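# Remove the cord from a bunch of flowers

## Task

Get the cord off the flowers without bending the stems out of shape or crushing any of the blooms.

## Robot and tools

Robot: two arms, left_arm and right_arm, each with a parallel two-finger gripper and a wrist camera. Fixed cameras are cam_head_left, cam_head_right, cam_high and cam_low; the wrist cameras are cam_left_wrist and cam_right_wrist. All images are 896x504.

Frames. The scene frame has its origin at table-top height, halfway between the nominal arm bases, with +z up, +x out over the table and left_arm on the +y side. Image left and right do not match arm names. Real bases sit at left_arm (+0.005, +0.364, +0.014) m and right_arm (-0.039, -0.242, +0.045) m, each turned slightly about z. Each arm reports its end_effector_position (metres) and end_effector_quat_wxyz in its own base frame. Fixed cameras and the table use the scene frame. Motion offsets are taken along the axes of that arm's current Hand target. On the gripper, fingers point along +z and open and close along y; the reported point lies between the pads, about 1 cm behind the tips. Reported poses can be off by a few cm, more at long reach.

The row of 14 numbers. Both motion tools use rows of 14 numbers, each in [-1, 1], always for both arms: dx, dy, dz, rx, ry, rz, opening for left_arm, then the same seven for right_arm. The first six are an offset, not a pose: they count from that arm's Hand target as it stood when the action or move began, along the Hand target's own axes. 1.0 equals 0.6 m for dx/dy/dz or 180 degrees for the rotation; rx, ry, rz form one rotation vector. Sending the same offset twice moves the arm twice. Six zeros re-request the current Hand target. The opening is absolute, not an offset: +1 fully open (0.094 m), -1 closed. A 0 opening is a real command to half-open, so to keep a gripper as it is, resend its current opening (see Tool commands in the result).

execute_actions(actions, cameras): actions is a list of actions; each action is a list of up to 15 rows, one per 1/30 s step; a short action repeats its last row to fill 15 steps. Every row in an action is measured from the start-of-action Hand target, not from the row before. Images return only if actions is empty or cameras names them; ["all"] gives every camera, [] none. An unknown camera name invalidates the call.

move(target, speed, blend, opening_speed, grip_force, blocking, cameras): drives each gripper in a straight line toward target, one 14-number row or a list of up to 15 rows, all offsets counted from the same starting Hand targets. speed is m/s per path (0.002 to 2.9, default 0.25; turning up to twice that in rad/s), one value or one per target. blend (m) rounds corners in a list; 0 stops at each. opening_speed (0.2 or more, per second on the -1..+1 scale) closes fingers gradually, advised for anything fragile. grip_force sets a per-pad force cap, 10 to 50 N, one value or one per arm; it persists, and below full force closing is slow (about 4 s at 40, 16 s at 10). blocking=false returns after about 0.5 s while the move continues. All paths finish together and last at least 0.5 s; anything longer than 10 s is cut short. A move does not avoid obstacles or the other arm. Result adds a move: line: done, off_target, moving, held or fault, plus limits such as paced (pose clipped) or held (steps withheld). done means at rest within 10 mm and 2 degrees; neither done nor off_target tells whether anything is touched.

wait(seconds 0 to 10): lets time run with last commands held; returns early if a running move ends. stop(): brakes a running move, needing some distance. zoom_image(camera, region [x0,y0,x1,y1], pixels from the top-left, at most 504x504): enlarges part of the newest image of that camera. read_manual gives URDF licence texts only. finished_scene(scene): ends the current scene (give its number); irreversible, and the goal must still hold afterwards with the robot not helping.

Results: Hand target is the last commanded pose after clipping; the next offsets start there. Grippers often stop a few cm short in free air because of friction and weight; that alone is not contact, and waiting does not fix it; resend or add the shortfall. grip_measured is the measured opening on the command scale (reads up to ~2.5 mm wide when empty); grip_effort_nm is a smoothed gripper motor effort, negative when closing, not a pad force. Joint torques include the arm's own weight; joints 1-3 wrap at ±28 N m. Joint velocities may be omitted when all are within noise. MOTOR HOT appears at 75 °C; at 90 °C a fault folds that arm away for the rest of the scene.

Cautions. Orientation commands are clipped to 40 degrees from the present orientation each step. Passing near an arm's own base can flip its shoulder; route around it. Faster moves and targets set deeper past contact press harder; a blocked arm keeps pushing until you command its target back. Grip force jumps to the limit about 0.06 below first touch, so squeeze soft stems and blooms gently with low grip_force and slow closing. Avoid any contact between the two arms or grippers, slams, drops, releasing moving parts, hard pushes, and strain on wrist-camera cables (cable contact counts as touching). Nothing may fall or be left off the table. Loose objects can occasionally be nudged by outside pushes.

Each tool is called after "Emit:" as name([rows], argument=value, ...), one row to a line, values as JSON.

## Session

Emit:
execute_actions(actions=[])

Scene clock: 0.00 s.
left_arm: end_effector_position=(+0.3897, +0.0398, +0.0920) grip_measured=+1.000 grip_effort_nm=n/a end_effector_quat_wxyz=(+0.574, -0.086, +0.812, +0.063) | right_arm: end_effector_position=(+0.3879, -0.0586, +0.0967) grip_measured=+1.000 grip_effort_nm=n/a end_effector_quat_wxyz=(+0.589, +0.144, +0.790, -0.086)
Joint positions: left_arm=[0.013 1.543 0.343 0.855 -0.189 -0.064 0.094] | right_arm=[-0.019 1.574 0.335 0.929 0.293 0.127 0.094]
Joint velocities: within noise
Joint torques (N m): no reading
Heat: left arm: 28 °C; right arm: 25 °C.
Hand target: left_arm +0.3939, +0.0413, +0.1035; +0.587, -0.090, +0.802, +0.063 | right_arm +0.3920, -0.0580, +0.1061; +0.600, +0.146, +0.783, -0.082
Tool commands: left_gripper/opening=+1.0 right_gripper/opening=+1.0

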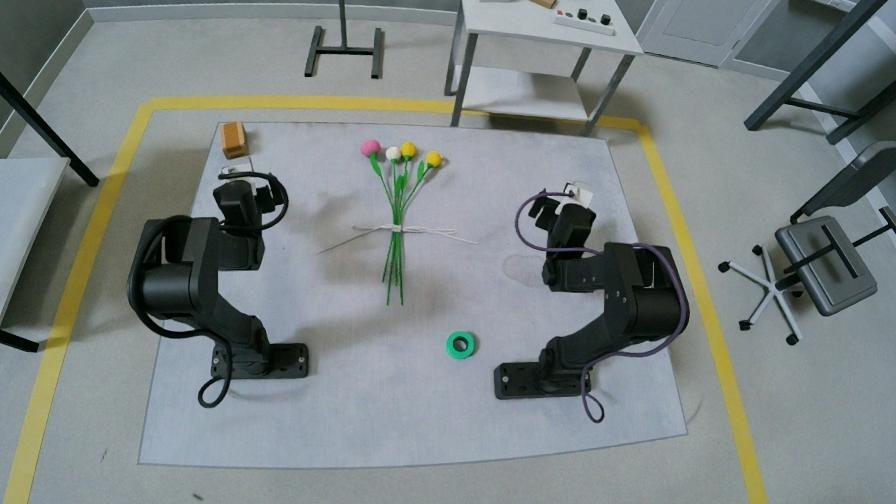

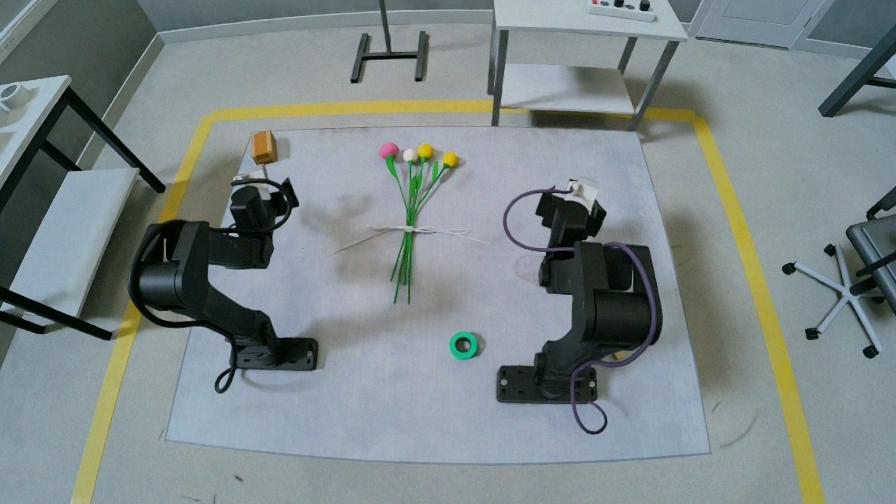

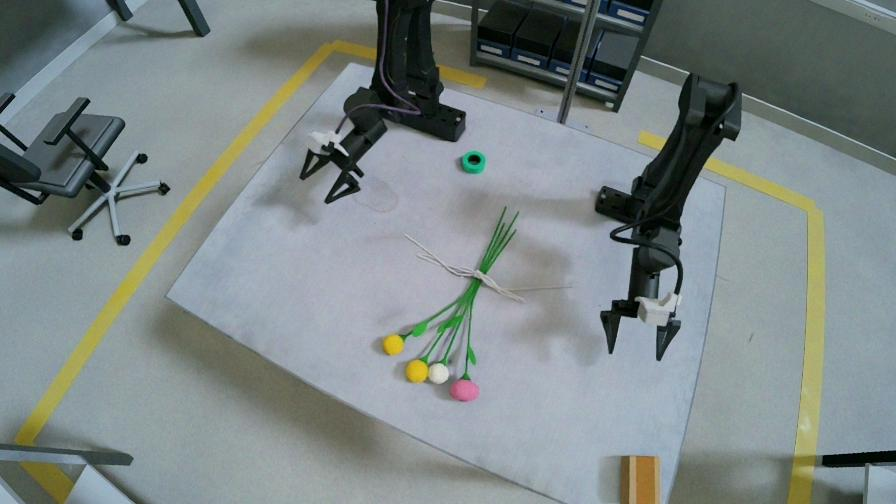

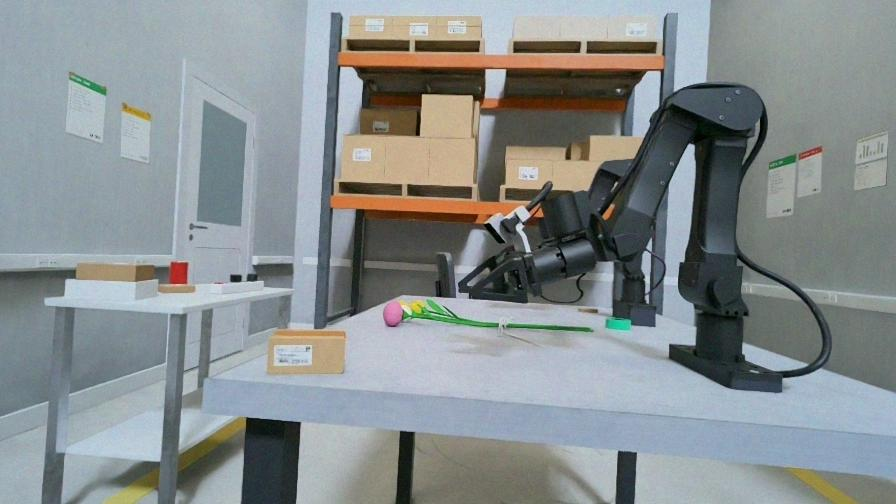

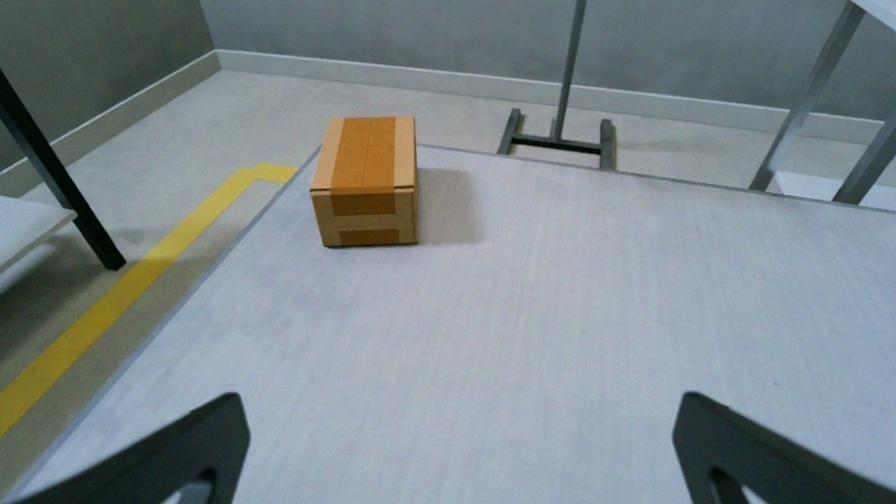

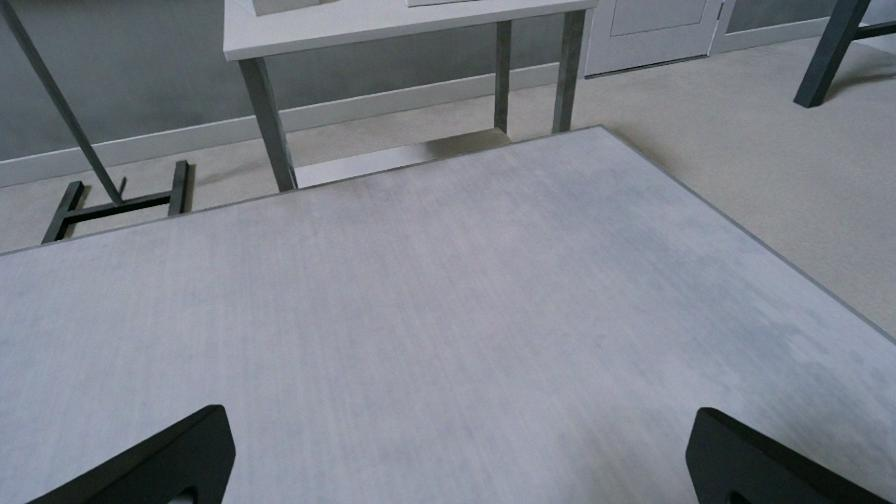

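Emit:
zoom_image(camera="cam_head_left", region=[310, 200, 490, 310])

Emit:
zoom_image(camera="cam_high", region=[390, 200, 590, 320])

Scaled by 2.800 from the camera's 896x504 image, which has a finer 1280x720 frame.

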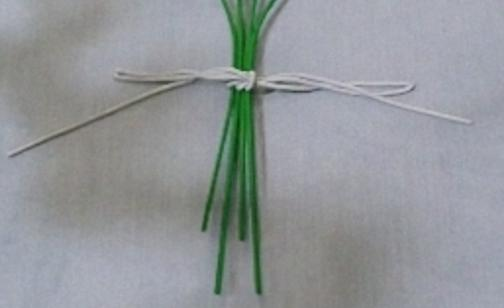

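Scaled by 2.520 from the camera's 896x504 image, which has a finer 1280x720 frame.

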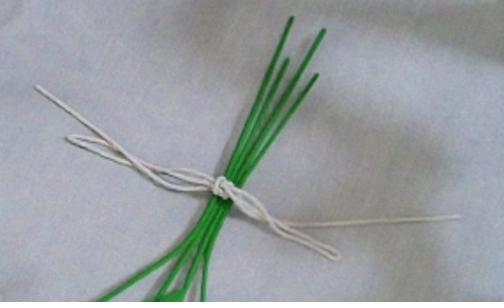

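Emit:
move(target=[0.113,-0.293,-0.255,0.296,0.3217,0.407,-0.1,0.1575,0.289,-0.198,-0.351,0.3077,-0.4808,-0.1], cameras=["cam_left_wrist","cam_right_wrist","cam_head_left"], speed=0.3)

Scene clock: 7.23 s.
left_arm: end_effector_position=(+0.2661, -0.1626, +0.0789) grip_measured=-0.097 grip_effort_nm=-0.15 end_effector_quat_wxyz=(-0.001, +0.590, +0.807, +0.004) | right_arm: end_effector_position=(+0.3085, +0.1519, +0.0475) grip_measured=-0.098 grip_effort_nm=-0.07 end_effector_quat_wxyz=(-0.008, -0.652, +0.758, +0.004)
Joint positions: left_arm=[-0.557 1.743 1.306 -1.136 -0.008 0.706 0.042] | right_arm=[0.453 1.903 1.382 -1.067 -0.003 -0.967 0.042]
Joint torques (N m): left_arm=[-0.35 -6.09 9.57 -0.07 0.04 0.05] | right_arm=[-0.06 -7.2 7.61 -0.08 0.09 -0.1]
Heat: left arm: 29 °C; right arm: 25 °C.
Hand target: left_arm +0.2701, -0.1668, +0.0861; +0.000, +0.595, +0.804, +0.000 | right_arm +0.3175, +0.1540, +0.0550; +0.000, -0.656, +0.755, +0.000
Off the commanded pose: left_arm 0.009 m, 1 deg | right_arm 0.012 m, 1 deg.
move: off_target (right_arm)
Images, in order (width x height): cam_head_left 896x504, cam_left_wrist 896x504, cam_right_wrist 896x504.

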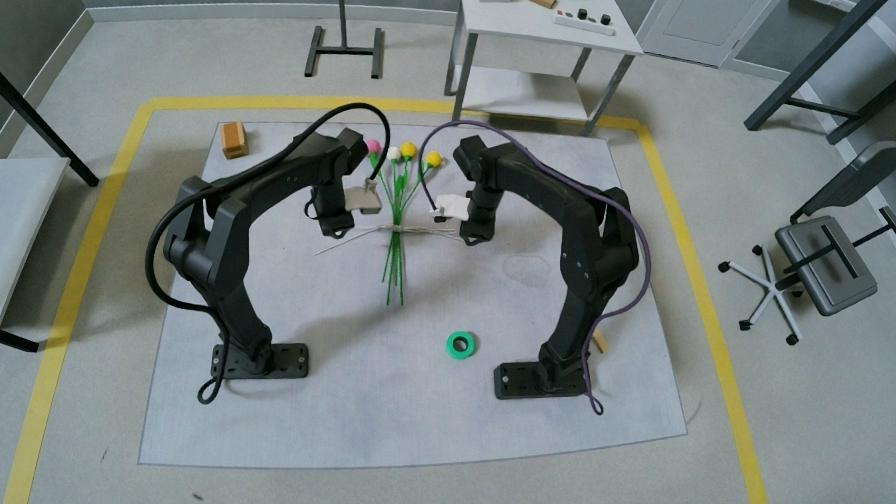

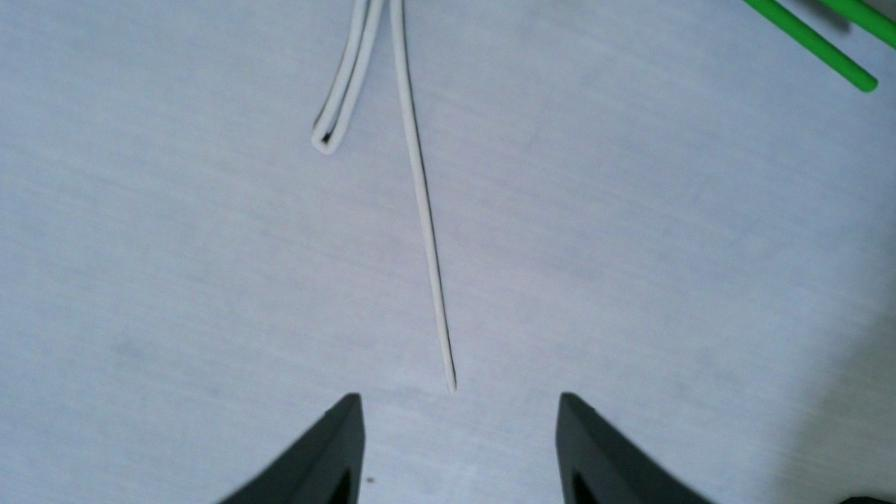

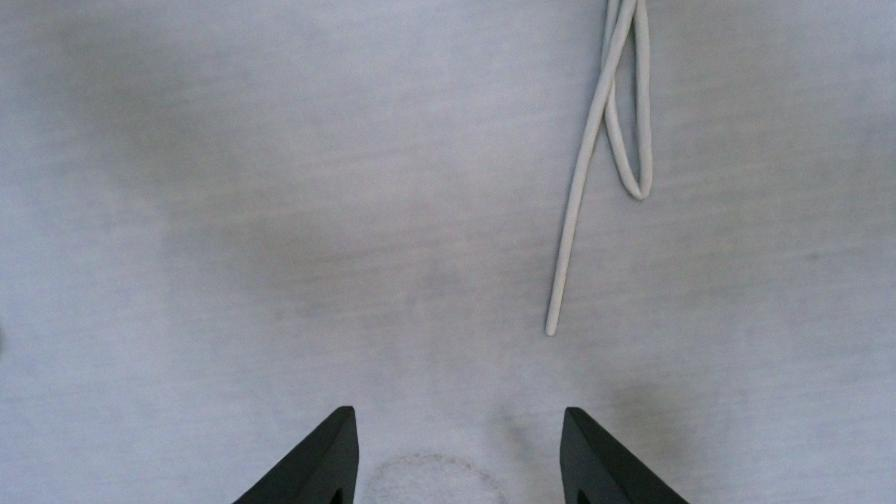

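Emit:
move(target=[0,0.0167,0.128,0,0,0,-0.1,0.008,-0.067,0.128,0,0,0,-0.1], cameras=["cam_left_wrist","cam_right_wrist"], speed=0.15)

Scene clock: 9.77 s.
left_arm: end_effector_position=(+0.2737, -0.1622, +0.0139) grip_measured=-0.097 grip_effort_nm=-0.15 end_effector_quat_wxyz=(-0.011, +0.594, +0.804, +0.003) | right_arm: end_effector_position=(+0.3401, +0.1358, -0.0280) grip_measured=-0.098 grip_effort_nm=-0.07 end_effector_quat_wxyz=(-0.025, -0.648, +0.761, +0.009)
Joint positions: left_arm=[-0.543 1.861 1.182 -0.914 -0.008 0.729 0.042] | right_arm=[0.376 2.123 1.382 -0.882 -0.001 -1.034 0.042]
Joint torques (N m): left_arm=[0.55 -6.95 4.03 0.51 0.07 0.05] | right_arm=[-0.23 -8.66 6.53 0.2 0.08 -0.13]
Heat: left arm: 29 °C; right arm: 25 °C.
Hand target: left_arm +0.2797, -0.1638, +0.0093; +0.000, +0.595, +0.804, +0.000 | right_arm +0.3566, +0.1436, -0.0218; +0.000, -0.656, +0.755, +0.000
Off the commanded pose: left_arm 0.008 m, 1 deg | right_arm 0.019 m, 3 deg.
move: off_target (right_arm)
Images, in order (width x height): cam_left_wrist 896x504, cam_right_wrist 896x504.

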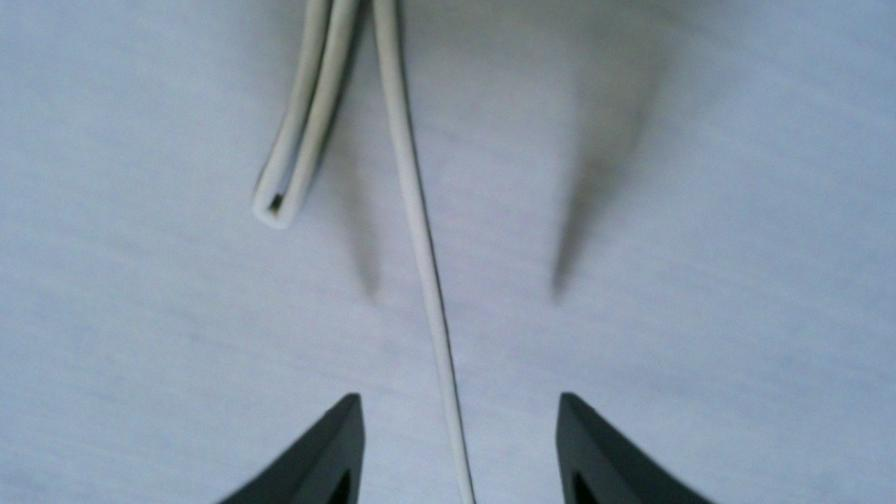

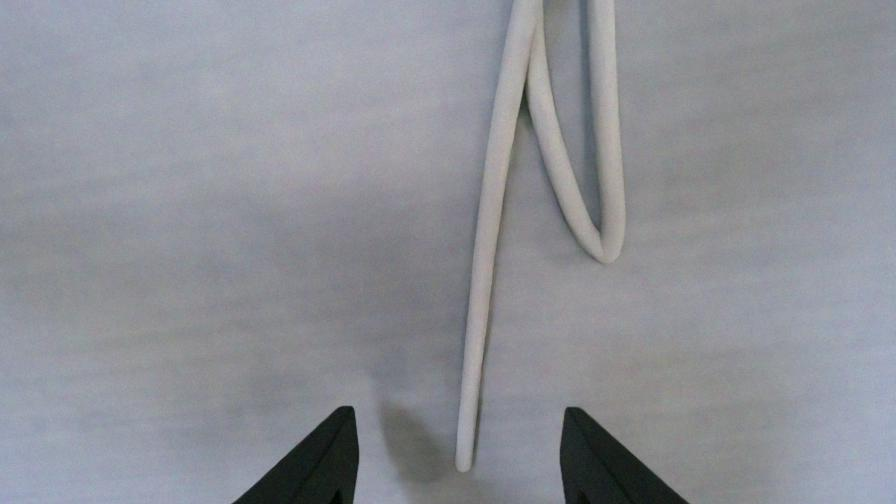

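Emit:
move([
  [0,0,0.038,0,0,0,-0.3,0,0,0.037,0,0,0,-0.3],
  [0,0,0.038,0,0,0,-1,0,0,0.037,0,0,0,-1],
], cameras=["cam_left_wrist","cam_right_wrist"], speed=0.08)

Scene clock: 12.13 s.
left_arm: end_effector_position=(+0.2744, -0.1626, -0.0077) grip_measured=-0.957 grip_effort_nm=-1.03 end_effector_quat_wxyz=(-0.010, +0.594, +0.804, +0.003) | right_arm: end_effector_position=(+0.3513, +0.1396, -0.0394) grip_measured=-0.945 grip_effort_nm=-1.01 end_effector_quat_wxyz=(-0.009, -0.649, +0.761, +0.002)
Joint positions: left_arm=[-0.543 1.899 1.137 -0.828 -0.008 0.729 0.002] | right_arm=[0.376 2.153 1.382 -0.817 0.002 -1.036 0.003]
Joint torques (N m): left_arm=[0.47 -6.89 3.73 0.52 0.05 0.05] | right_arm=[-0.23 -8.12 4.1 0.36 0.02 -0.13]
Heat: left arm: 29 °C; right arm: 25 °C.
Hand target: left_arm +0.2797, -0.1638, -0.0135; +0.000, +0.595, +0.804, +0.000 | right_arm +0.3566, +0.1436, -0.0440; +0.000, -0.656, +0.755, +0.000
Off the commanded pose: left_arm 0.008 m, 1 deg | right_arm 0.008 m, 1 deg.
move: done; target 2's new opening was sent with right_arm's hand 0.011 m and 2 deg from that target
Images, in order (width x height): cam_left_wrist 896x504, cam_right_wrist 896x504.

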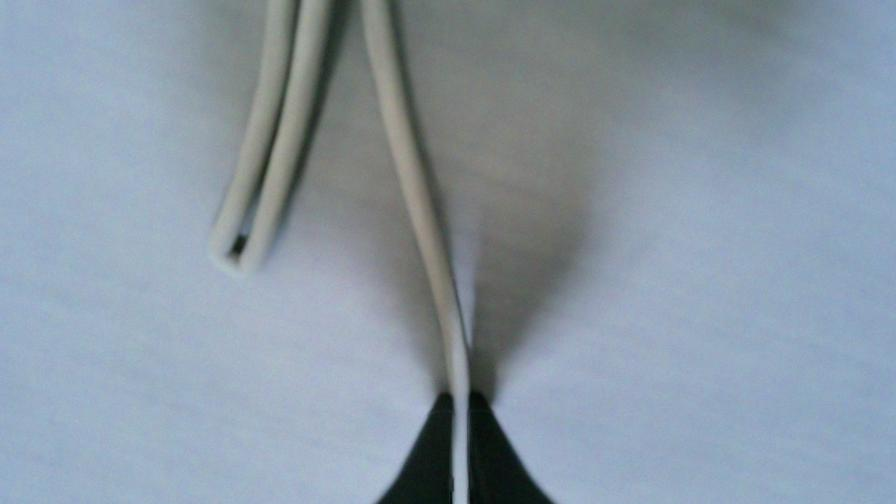

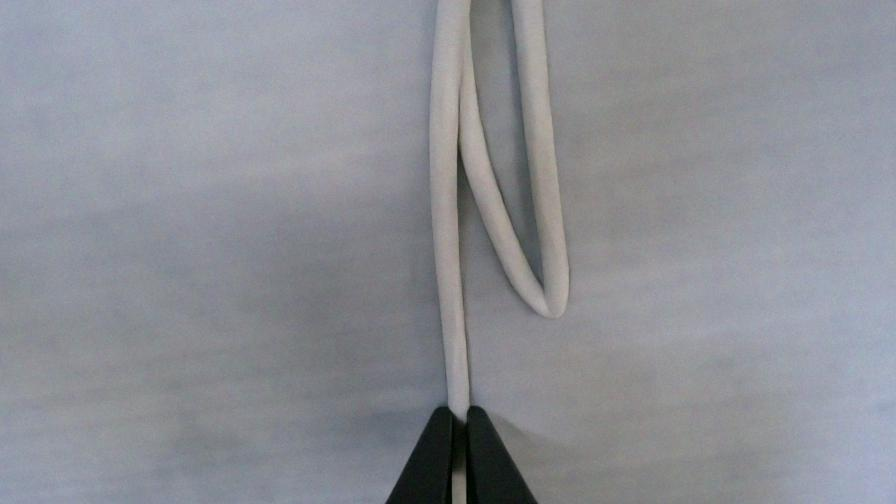

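Emit:
move([
  [0.04,0.016,-0.035,0,0,0,-1,0.05,-0.008,-0.03,0,0,0,-1],
  [0.265,0.107,-0.042,0,0,0,-1,0.3355,-0.0565,-0.035,0,0,0,-1],
], blend=[0.015,0], cameras=["cam_head_left","cam_high","cam_low"], speed=0.09)

Emit:
zoom_image(camera="cam_head_left", region=[310, 180, 490, 300])

Emit:
zoom_image(camera="cam_high", region=[400, 220, 540, 320])

Scene clock: 16.57 s.
left_arm: end_effector_position=(+0.2962, +0.0094, -0.0002) grip_measured=-0.957 grip_effort_nm=-1.03 end_effector_quat_wxyz=(-0.009, +0.588, +0.809, -0.001) | right_arm: end_effector_position=(+0.3515, -0.0606, -0.0350) grip_measured=-0.945 grip_effort_nm=-1.02 end_effector_quat_wxyz=(-0.013, -0.648, +0.762, +0.014)
Joint positions: left_arm=[0.023 1.806 1.047 -0.828 -0.008 1.281 0.002] | right_arm=[-0.173 2.092 1.3 -0.817 0.002 -1.582 0.003]
Joint torques (N m): left_arm=[0.24 -10.03 4.48 -0.08 0.05 0.05] | right_arm=[0.13 -10.51 5.45 -0.01 0.03 -0.14]
Heat: left arm: 29 °C; right arm: 25 °C.
Hand target: left_arm +0.2946, +0.0070, +0.0117; +0.000, +0.595, +0.804, +0.000 | right_arm +0.3620, -0.0605, -0.0230; +0.000, -0.656, +0.755, +0.000
Off the commanded pose: left_arm 0.012 m, 1 deg | right_arm 0.016 m, 2 deg.
move: off_target (left_arm, right_arm)
Images, in order (width x height): cam_head_left 896x504, cam_high 896x504, cam_low 896x504.

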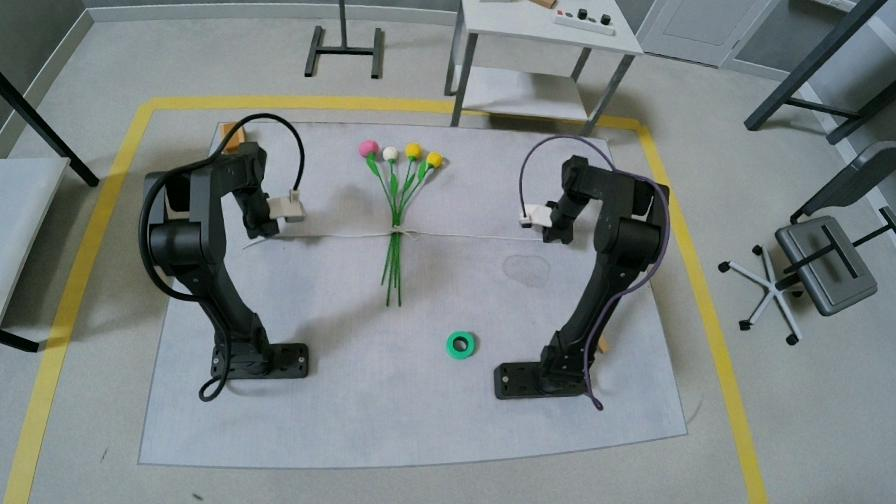

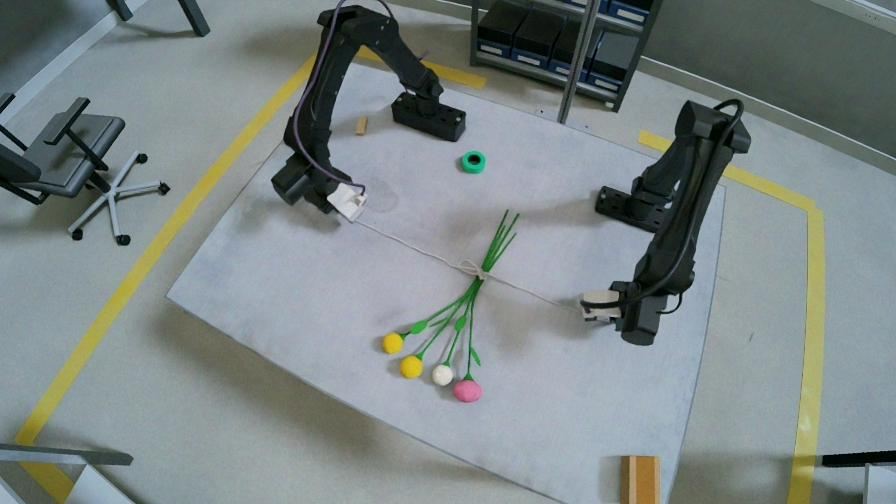

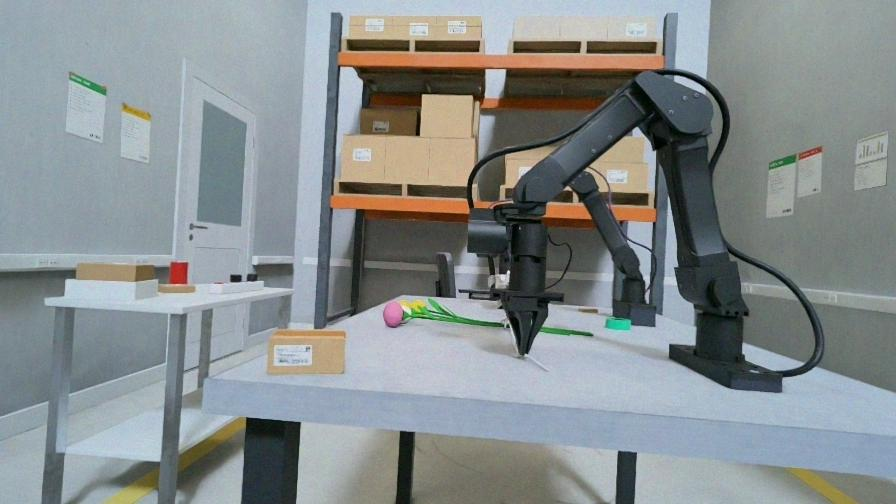

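Scaled by 2.800 from the camera's 896x504 image, which has a finer 1280x720 frame.

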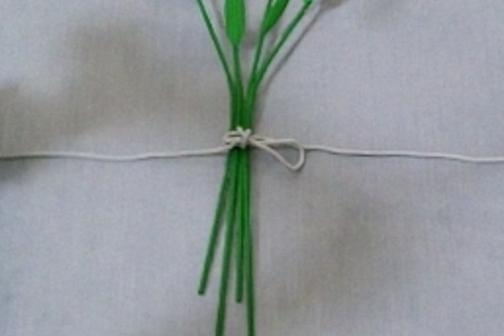

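Scaled by 3.600 from the camera's 896x504 image, which has a finer 1280x720 frame.

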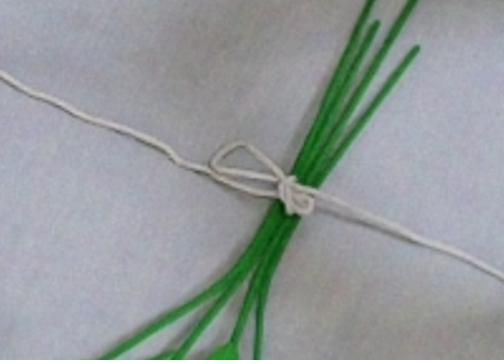

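Emit:
move(target=[0.063,0.023,-0.01,0,0,0,-1,0.164,-0.033,-0.01,0,0,0,-1], cameras=["cam_head_left","cam_high"], speed=0.07)

Emit:
zoom_image(camera="cam_head_left", region=[350, 190, 450, 270])

Emit:
zoom_image(camera="cam_high", region=[440, 230, 520, 300])

Scene clock: 19.80 s.
left_arm: end_effector_position=(+0.2865, +0.0465, +0.0000) grip_measured=-0.957 grip_effort_nm=-1.03 end_effector_quat_wxyz=(-0.017, +0.591, +0.807, -0.011) | right_arm: end_effector_position=(+0.3610, -0.1550, -0.0221) grip_measured=-0.945 grip_effort_nm=-1.01 end_effector_quat_wxyz=(-0.003, -0.652, +0.758, +0.004)
Joint positions: left_arm=[0.152 1.806 1.047 -0.852 -0.008 1.416 0.002] | right_arm=[-0.407 2.166 1.48 -0.895 0.002 -1.827 0.003]
Joint torques (N m): left_arm=[0.54 -9.35 8.08 -0.16 0.05 0.04] | right_arm=[-0.23 -8.58 7.13 -0.08 0.03 -0.16]
Heat: left arm: 29 °C; right arm: 25 °C.
Hand target: left_arm +0.2967, +0.0472, +0.0177; +0.000, +0.595, +0.804, +0.000 | right_arm +0.3678, -0.1607, -0.0170; +0.000, -0.656, +0.755, +0.000
Off the commanded pose: left_arm 0.020 m, 2 deg | right_arm 0.010 m, 1 deg.
move: off_target (left_arm)
Images, in order (width x height): cam_head_left 896x504, cam_high 896x504.

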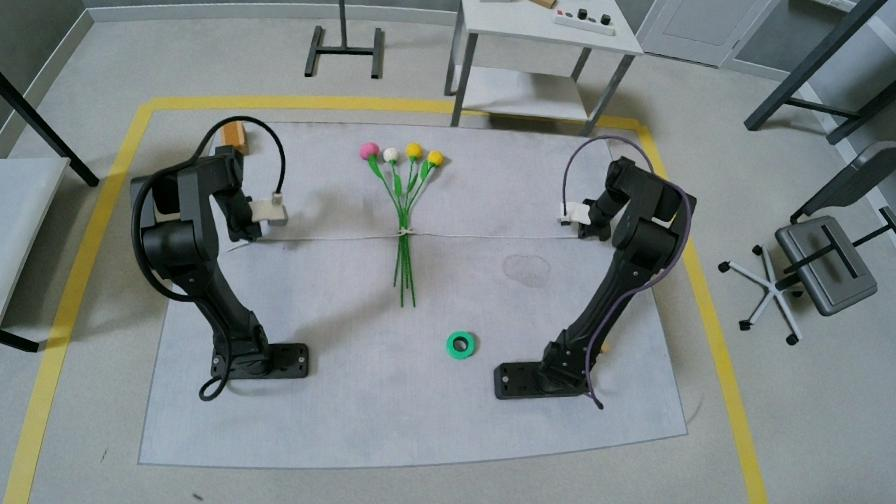

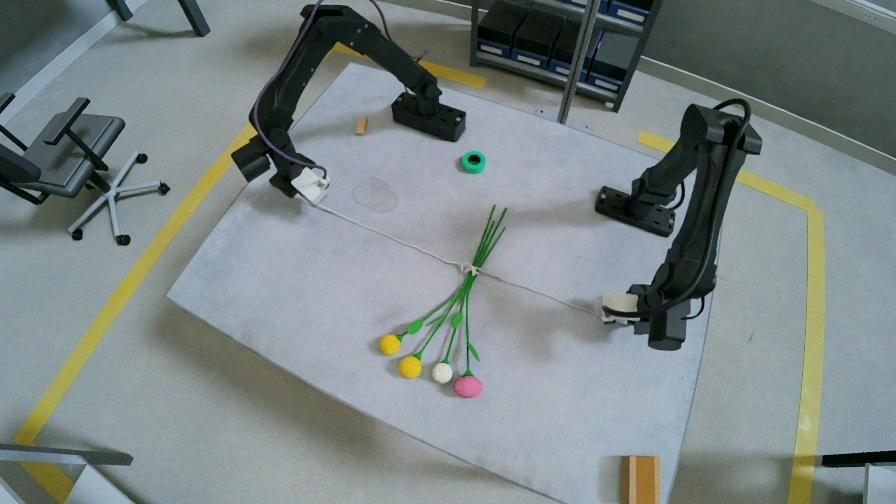

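Scaled by 5.040 from the camera's 896x504 image, which has a finer 1280x720 frame.

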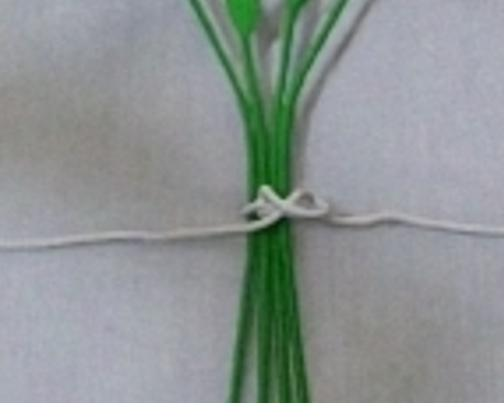

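Scaled by 6.300 from the camera's 896x504 image, which has a finer 1280x720 frame.

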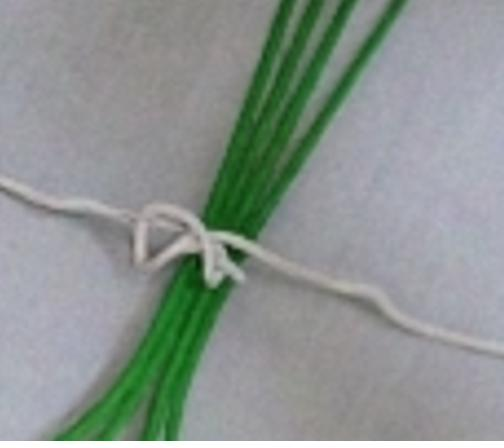

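Emit:
move([
  [-0.048,-0.0147,0.035,0,0,0,-1,-0.05,0.007,0.028,0,0,0,-1],
  [-0.048,-0.0147,0.035,0,0,0,-0.1,-0.05,0.007,0.028,0,0,0,-0.1],
  [-0.048,-0.0147,-0.1,0,0,0,-0.1,-0.05,0.007,-0.1,0,0,0,-0.1],
  [-0.048,-0.0147,-0.12,0,0,0,-0.1,-0.781,0.11,-0.17,0,0,0.456,0.1],
], blend=[0,0,0.03,0], cameras=["cam_head_left","cam_right_wrist"], speed=[0.09,0.1,0.15,0.35])

Emit:
zoom_image(camera="cam_right_wrist", region=[300, 150, 650, 450])

Scene clock: 28.57 s.
left_arm: end_effector_position=(+0.2890, +0.0172, +0.0675) grip_measured=-0.103 grip_effort_nm=0.15 end_effector_quat_wxyz=(-0.024, +0.596, +0.802, -0.014) | right_arm: end_effector_position=(+0.3649, +0.3101, +0.0810) grip_measured=+0.098 grip_effort_nm=0.10 end_effector_quat_wxyz=(-0.002, -0.005, +1.000, +0.003)
Joint positions: left_arm=[0.051 1.718 1.229 -1.136 -0.008 1.329 0.042] | right_arm=[0.7 2.511 2.5 -1.559 -0.006 0.69 0.052]
Joint torques (N m): left_arm=[-0.23 -9.72 9.16 -0.18 0.05 -0.09] | right_arm=[-0.46 -10.89 7.54 -0.06 -0.01 0.12]
Heat: left arm: 29 °C; right arm: 26 °C.
Hand target: left_arm +0.2966, +0.0171, +0.0897; +0.000, +0.595, +0.804, +0.000 | right_arm +0.3681, +0.3125, +0.0850; +0.000, +0.001, +1.000, +0.000
Off the commanded pose: left_arm 0.023 m, 3 deg | right_arm 0.006 m, 1 deg.
joint sent to its limit (right arm) — joint 4 (wrist pitch), lower limit. The joint targets are off in position, not in orientation.
move: off_target (left_arm)
Images, in order (width x height): cam_head_left 896x504, cam_right_wrist 896x504.

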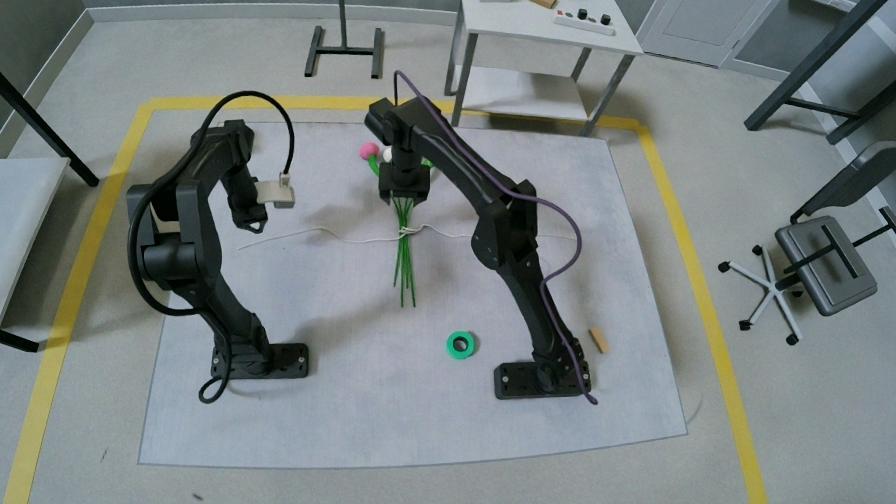

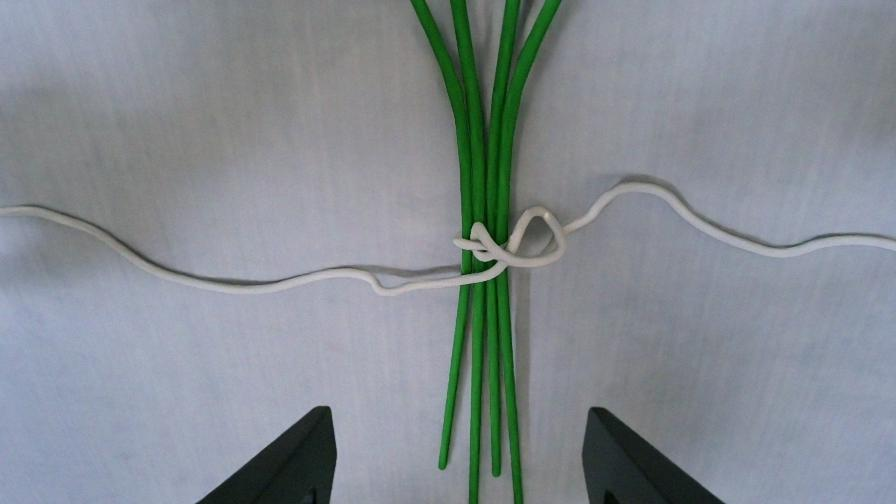

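Scaled by 1.440 from the camera's 896x504 image, which has a finer 1280x720 frame.

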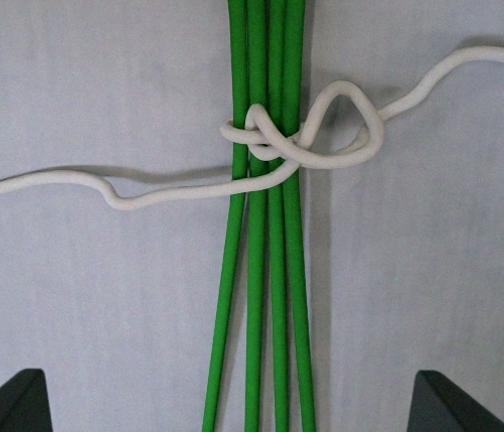

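Emit:
move(target=[0,0,0,0,0,0,-0.1,-0.045,-0.0235,0.155,0,0,0,0.0], cameras=["cam_right_wrist"], speed=0.15)

Scene clock: 31.57 s.
left_arm: end_effector_position=(+0.2890, +0.0172, +0.0675) grip_measured=-0.103 grip_effort_nm=0.15 end_effector_quat_wxyz=(-0.024, +0.596, +0.802, -0.014) | right_arm: end_effector_position=(+0.3934, +0.2957, -0.0030) grip_measured=+0.002 grip_effort_nm=-0.07 end_effector_quat_wxyz=(-0.005, +0.004, +1.000, +0.000)
Joint positions: left_arm=[0.051 1.718 1.229 -1.136 -0.008 1.329 0.042] | right_arm=[0.64 2.574 2.282 -1.287 -0.006 0.649 0.047]
Joint torques (N m): left_arm=[-0.23 -9.68 9.22 -0.17 0.06 -0.09] | right_arm=[-0.13 -12.03 3.86 0.28 -0.02 -0.08]
Heat: left arm: 29 °C; right arm: 26 °C.
Hand target: left_arm +0.2966, +0.0171, +0.0897; +0.000, +0.595, +0.804, +0.000 | right_arm +0.3951, +0.2984, -0.0080; +0.000, +0.001, +1.000, +0.000
Off the commanded pose: left_arm 0.023 m, 3 deg | right_arm 0.006 m, 1 deg.
move: off_target (left_arm)
Images, in order (width x height): cam_right_wrist 896x504.

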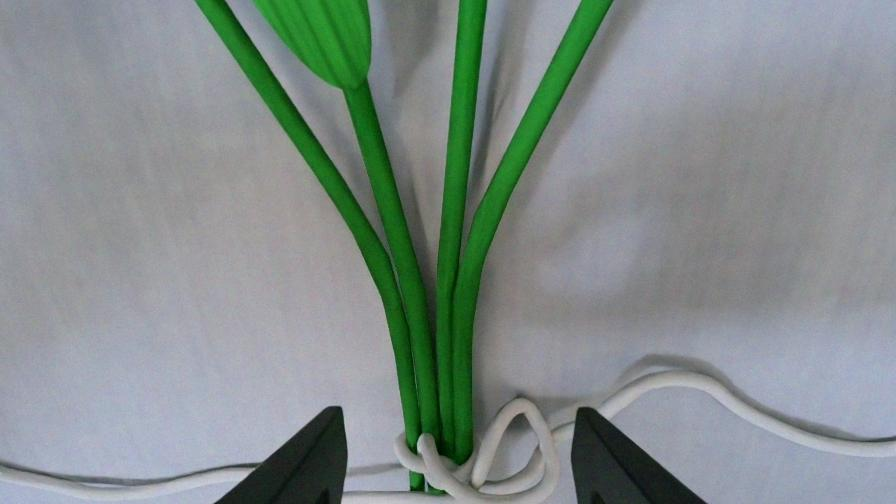

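Emit:
move([
  [0,0,0,0,0,0,-0.1,-0.01,0.0113,0.02,0,0,0,0.0],
  [0,0,0,0,0,0,-0.1,-0.01,0.0113,0.058,0,0,0,0.0],
  [0,0,0,0,0,0,-0.1,-0.01,0.0113,0.058,0,0,0,-0.48],
], blend=[0.01,0,0], cameras=["cam_right_wrist","cam_high"], speed=0.1)

Scene clock: 34.37 s.
left_arm: end_effector_position=(+0.2890, +0.0172, +0.0675) grip_measured=-0.103 grip_effort_nm=0.15 end_effector_quat_wxyz=(-0.024, +0.596, +0.802, -0.014) | right_arm: end_effector_position=(+0.3983, +0.3003, -0.0382) grip_measured=-0.478 grip_effort_nm=-0.07 end_effector_quat_wxyz=(-0.008, +0.003, +1.000, -0.002)
Joint positions: left_arm=[0.051 1.718 1.229 -1.136 -0.008 1.329 0.042] | right_arm=[0.642 2.647 2.282 -1.22 -0.006 0.649 0.025]
Joint torques (N m): left_arm=[-0.14 -9.7 9.21 -0.17 0.06 -0.09] | right_arm=[0.23 -11.88 4.74 0.28 0.01 -0.07]
Heat: left arm: 29 °C; right arm: 26 °C.
Hand target: left_arm +0.2966, +0.0171, +0.0897; +0.000, +0.595, +0.804, +0.000 | right_arm +0.4011, +0.3051, -0.0428; +0.000, +0.001, +1.000, +0.000
Off the commanded pose: left_arm 0.023 m, 3 deg | right_arm 0.007 m, 1 deg.
move: off_target (left_arm); blend cut to 0.0076 m at target 1
Images, in order (width x height): cam_high 896x504, cam_right_wrist 896x504.

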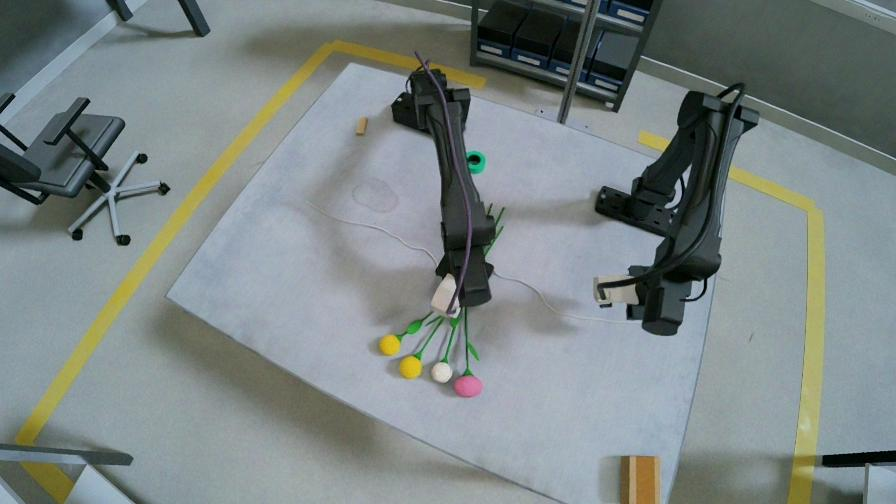

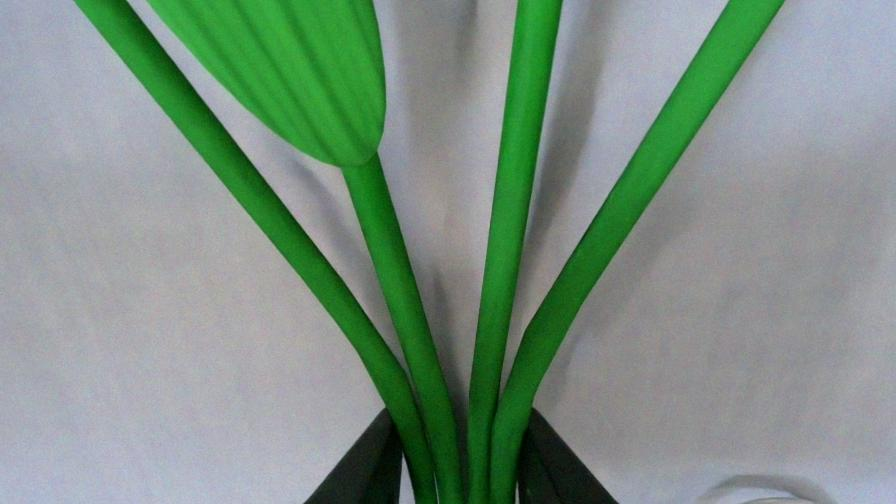

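Emit:
move([
  [0,0,0,0,0,0,-0.1,0.05,0,0,0,0,0,-0.53],
  [0,0,0,0,0,0,-0.1,0.19,0,0,0,0,0,-0.53],
], cameras=["cam_right_wrist","cam_head_left"], speed=0.07)

Emit:
zoom_image(camera="cam_head_left", region=[340, 210, 480, 330])

Scene clock: 37.53 s.
left_arm: end_effector_position=(+0.2890, +0.0172, +0.0675) grip_measured=-0.103 grip_effort_nm=0.15 end_effector_quat_wxyz=(-0.024, +0.596, +0.802, -0.014) | right_arm: end_effector_position=(+0.3039, +0.3055, -0.0393) grip_measured=-0.529 grip_effort_nm=-0.05 end_effector_quat_wxyz=(+0.020, +0.001, +1.000, +0.002)
Joint positions: left_arm=[0.051 1.718 1.229 -1.136 -0.008 1.329 0.042] | right_arm=[0.797 2.293 1.621 -0.869 0.026 0.797 0.022]
Joint torques (N m): left_arm=[-0.21 -9.78 9.11 -0.19 0.06 -0.09] | right_arm=[0.98 -11.3 1.94 0.07 -0.2 0.17]
Heat: left arm: 29 °C; right arm: 27 °C.
Hand target: left_arm +0.2966, +0.0171, +0.0897; +0.000, +0.595, +0.804, +0.000 | right_arm +0.2871, +0.3054, -0.0428; +0.000, +0.001, +1.000, +0.000
Off the commanded pose: left_arm 0.023 m, 3 deg | right_arm 0.017 m, 2 deg.
move: off_target (left_arm, right_arm)
Images, in order (width x height): cam_head_left 896x504, cam_right_wrist 896x504.

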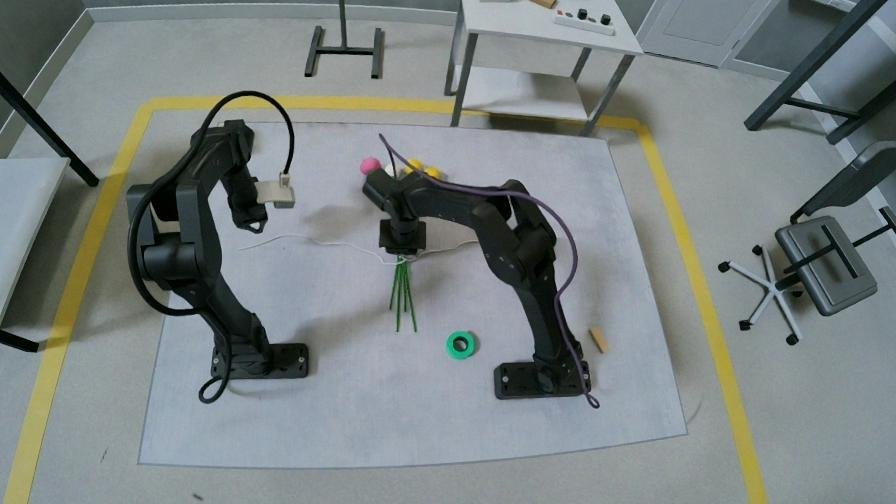

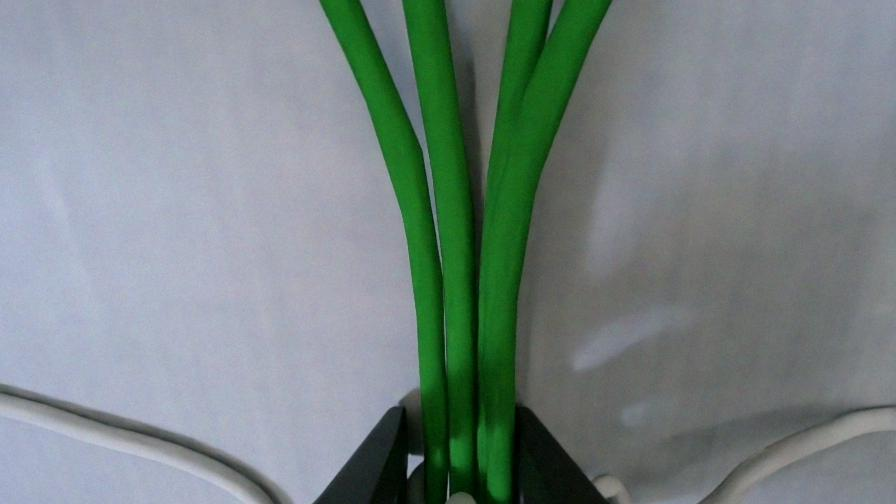

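Scaled by 3.600 from the camera's 896x504 image, which has a finer 1280x720 frame.

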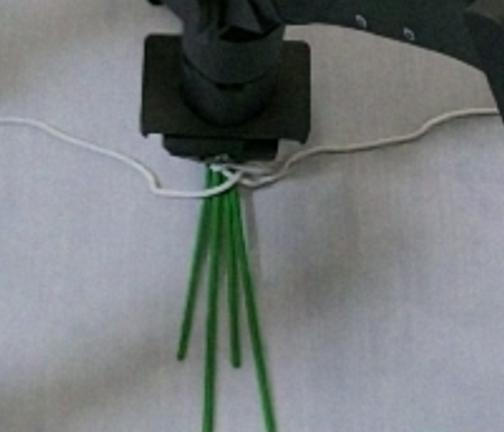

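Emit:
move([
  [0,0,0,0,0,0,-0.1,-0.03,0,0,0,0,0,-0.43],
  [0,0,0,0,0,0,-0.1,0.08,0,0,0,0,0,-0.43],
], cameras=["cam_right_wrist","cam_head_left"], speed=0.07)

Emit:
zoom_image(camera="cam_head_left", region=[340, 230, 480, 350])

Scene clock: 45.80 s.
left_arm: end_effector_position=(+0.2890, +0.0172, +0.0675) grip_measured=-0.103 grip_effort_nm=0.15 end_effector_quat_wxyz=(-0.024, +0.596, +0.802, -0.014) | right_arm: end_effector_position=(+0.2548, +0.3064, -0.0396) grip_measured=-0.431 grip_effort_nm=0.10 end_effector_quat_wxyz=(+0.017, +0.000, +1.000, +0.001)
Joint positions: left_arm=[0.051 1.718 1.229 -1.136 -0.008 1.329 0.042] | right_arm=[0.886 2.187 1.437 -0.797 0.025 0.885 0.027]
Joint torques (N m): left_arm=[-0.21 -9.78 9.16 -0.19 0.05 -0.08] | right_arm=[1.06 -10.24 1.78 0.09 -0.17 0.17]
Heat: left arm: 29 °C; right arm: 27 °C.
Hand target: left_arm +0.2966, +0.0171, +0.0897; +0.000, +0.595, +0.804, +0.000 | right_arm +0.2391, +0.3055, -0.0428; +0.000, +0.001, +1.000, +0.000
Off the commanded pose: left_arm 0.023 m, 3 deg | right_arm 0.016 m, 2 deg.
move: off_target (left_arm, right_arm)
Images, in order (width x height): cam_head_left 896x504, cam_right_wrist 896x504.

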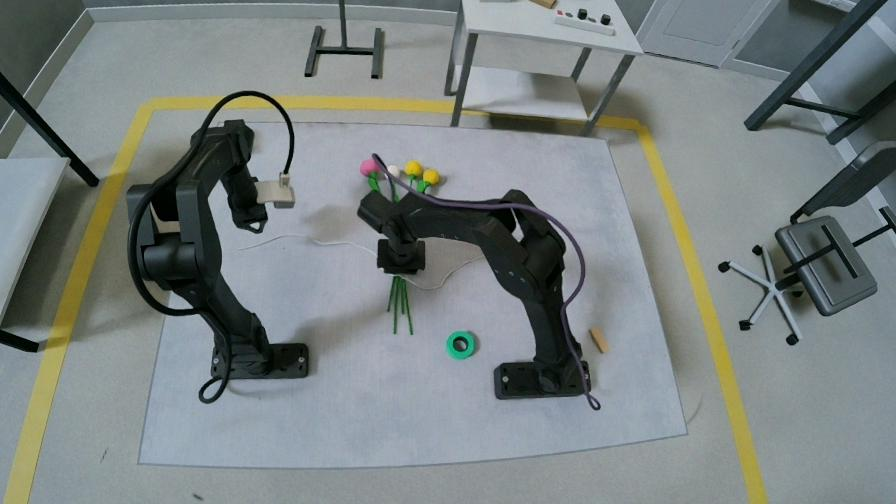

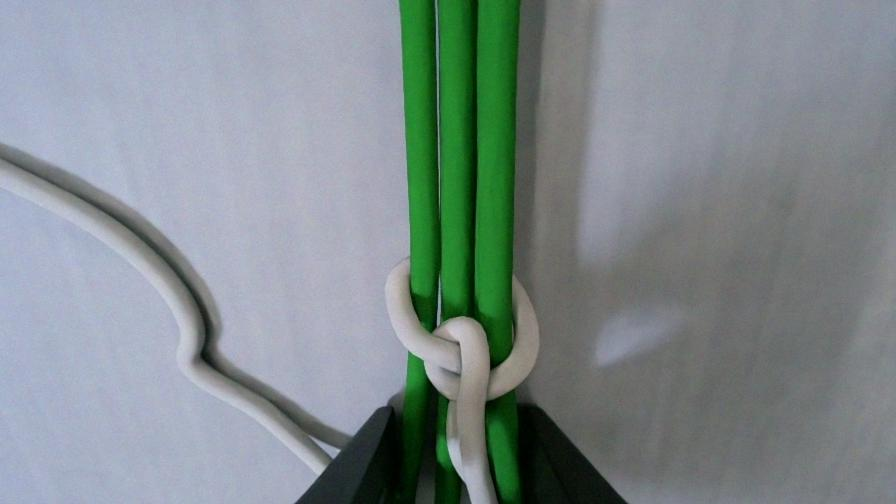

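Scaled by 3.600 from the camera's 896x504 image, which has a finer 1280x720 frame.

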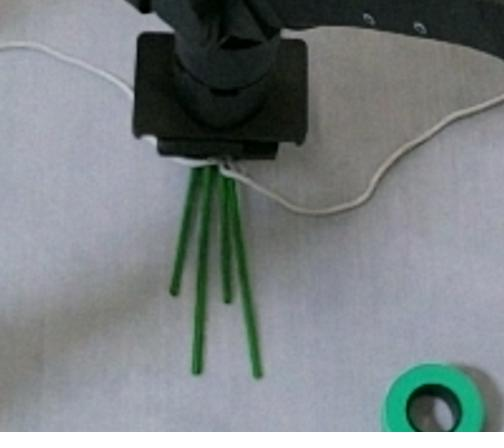

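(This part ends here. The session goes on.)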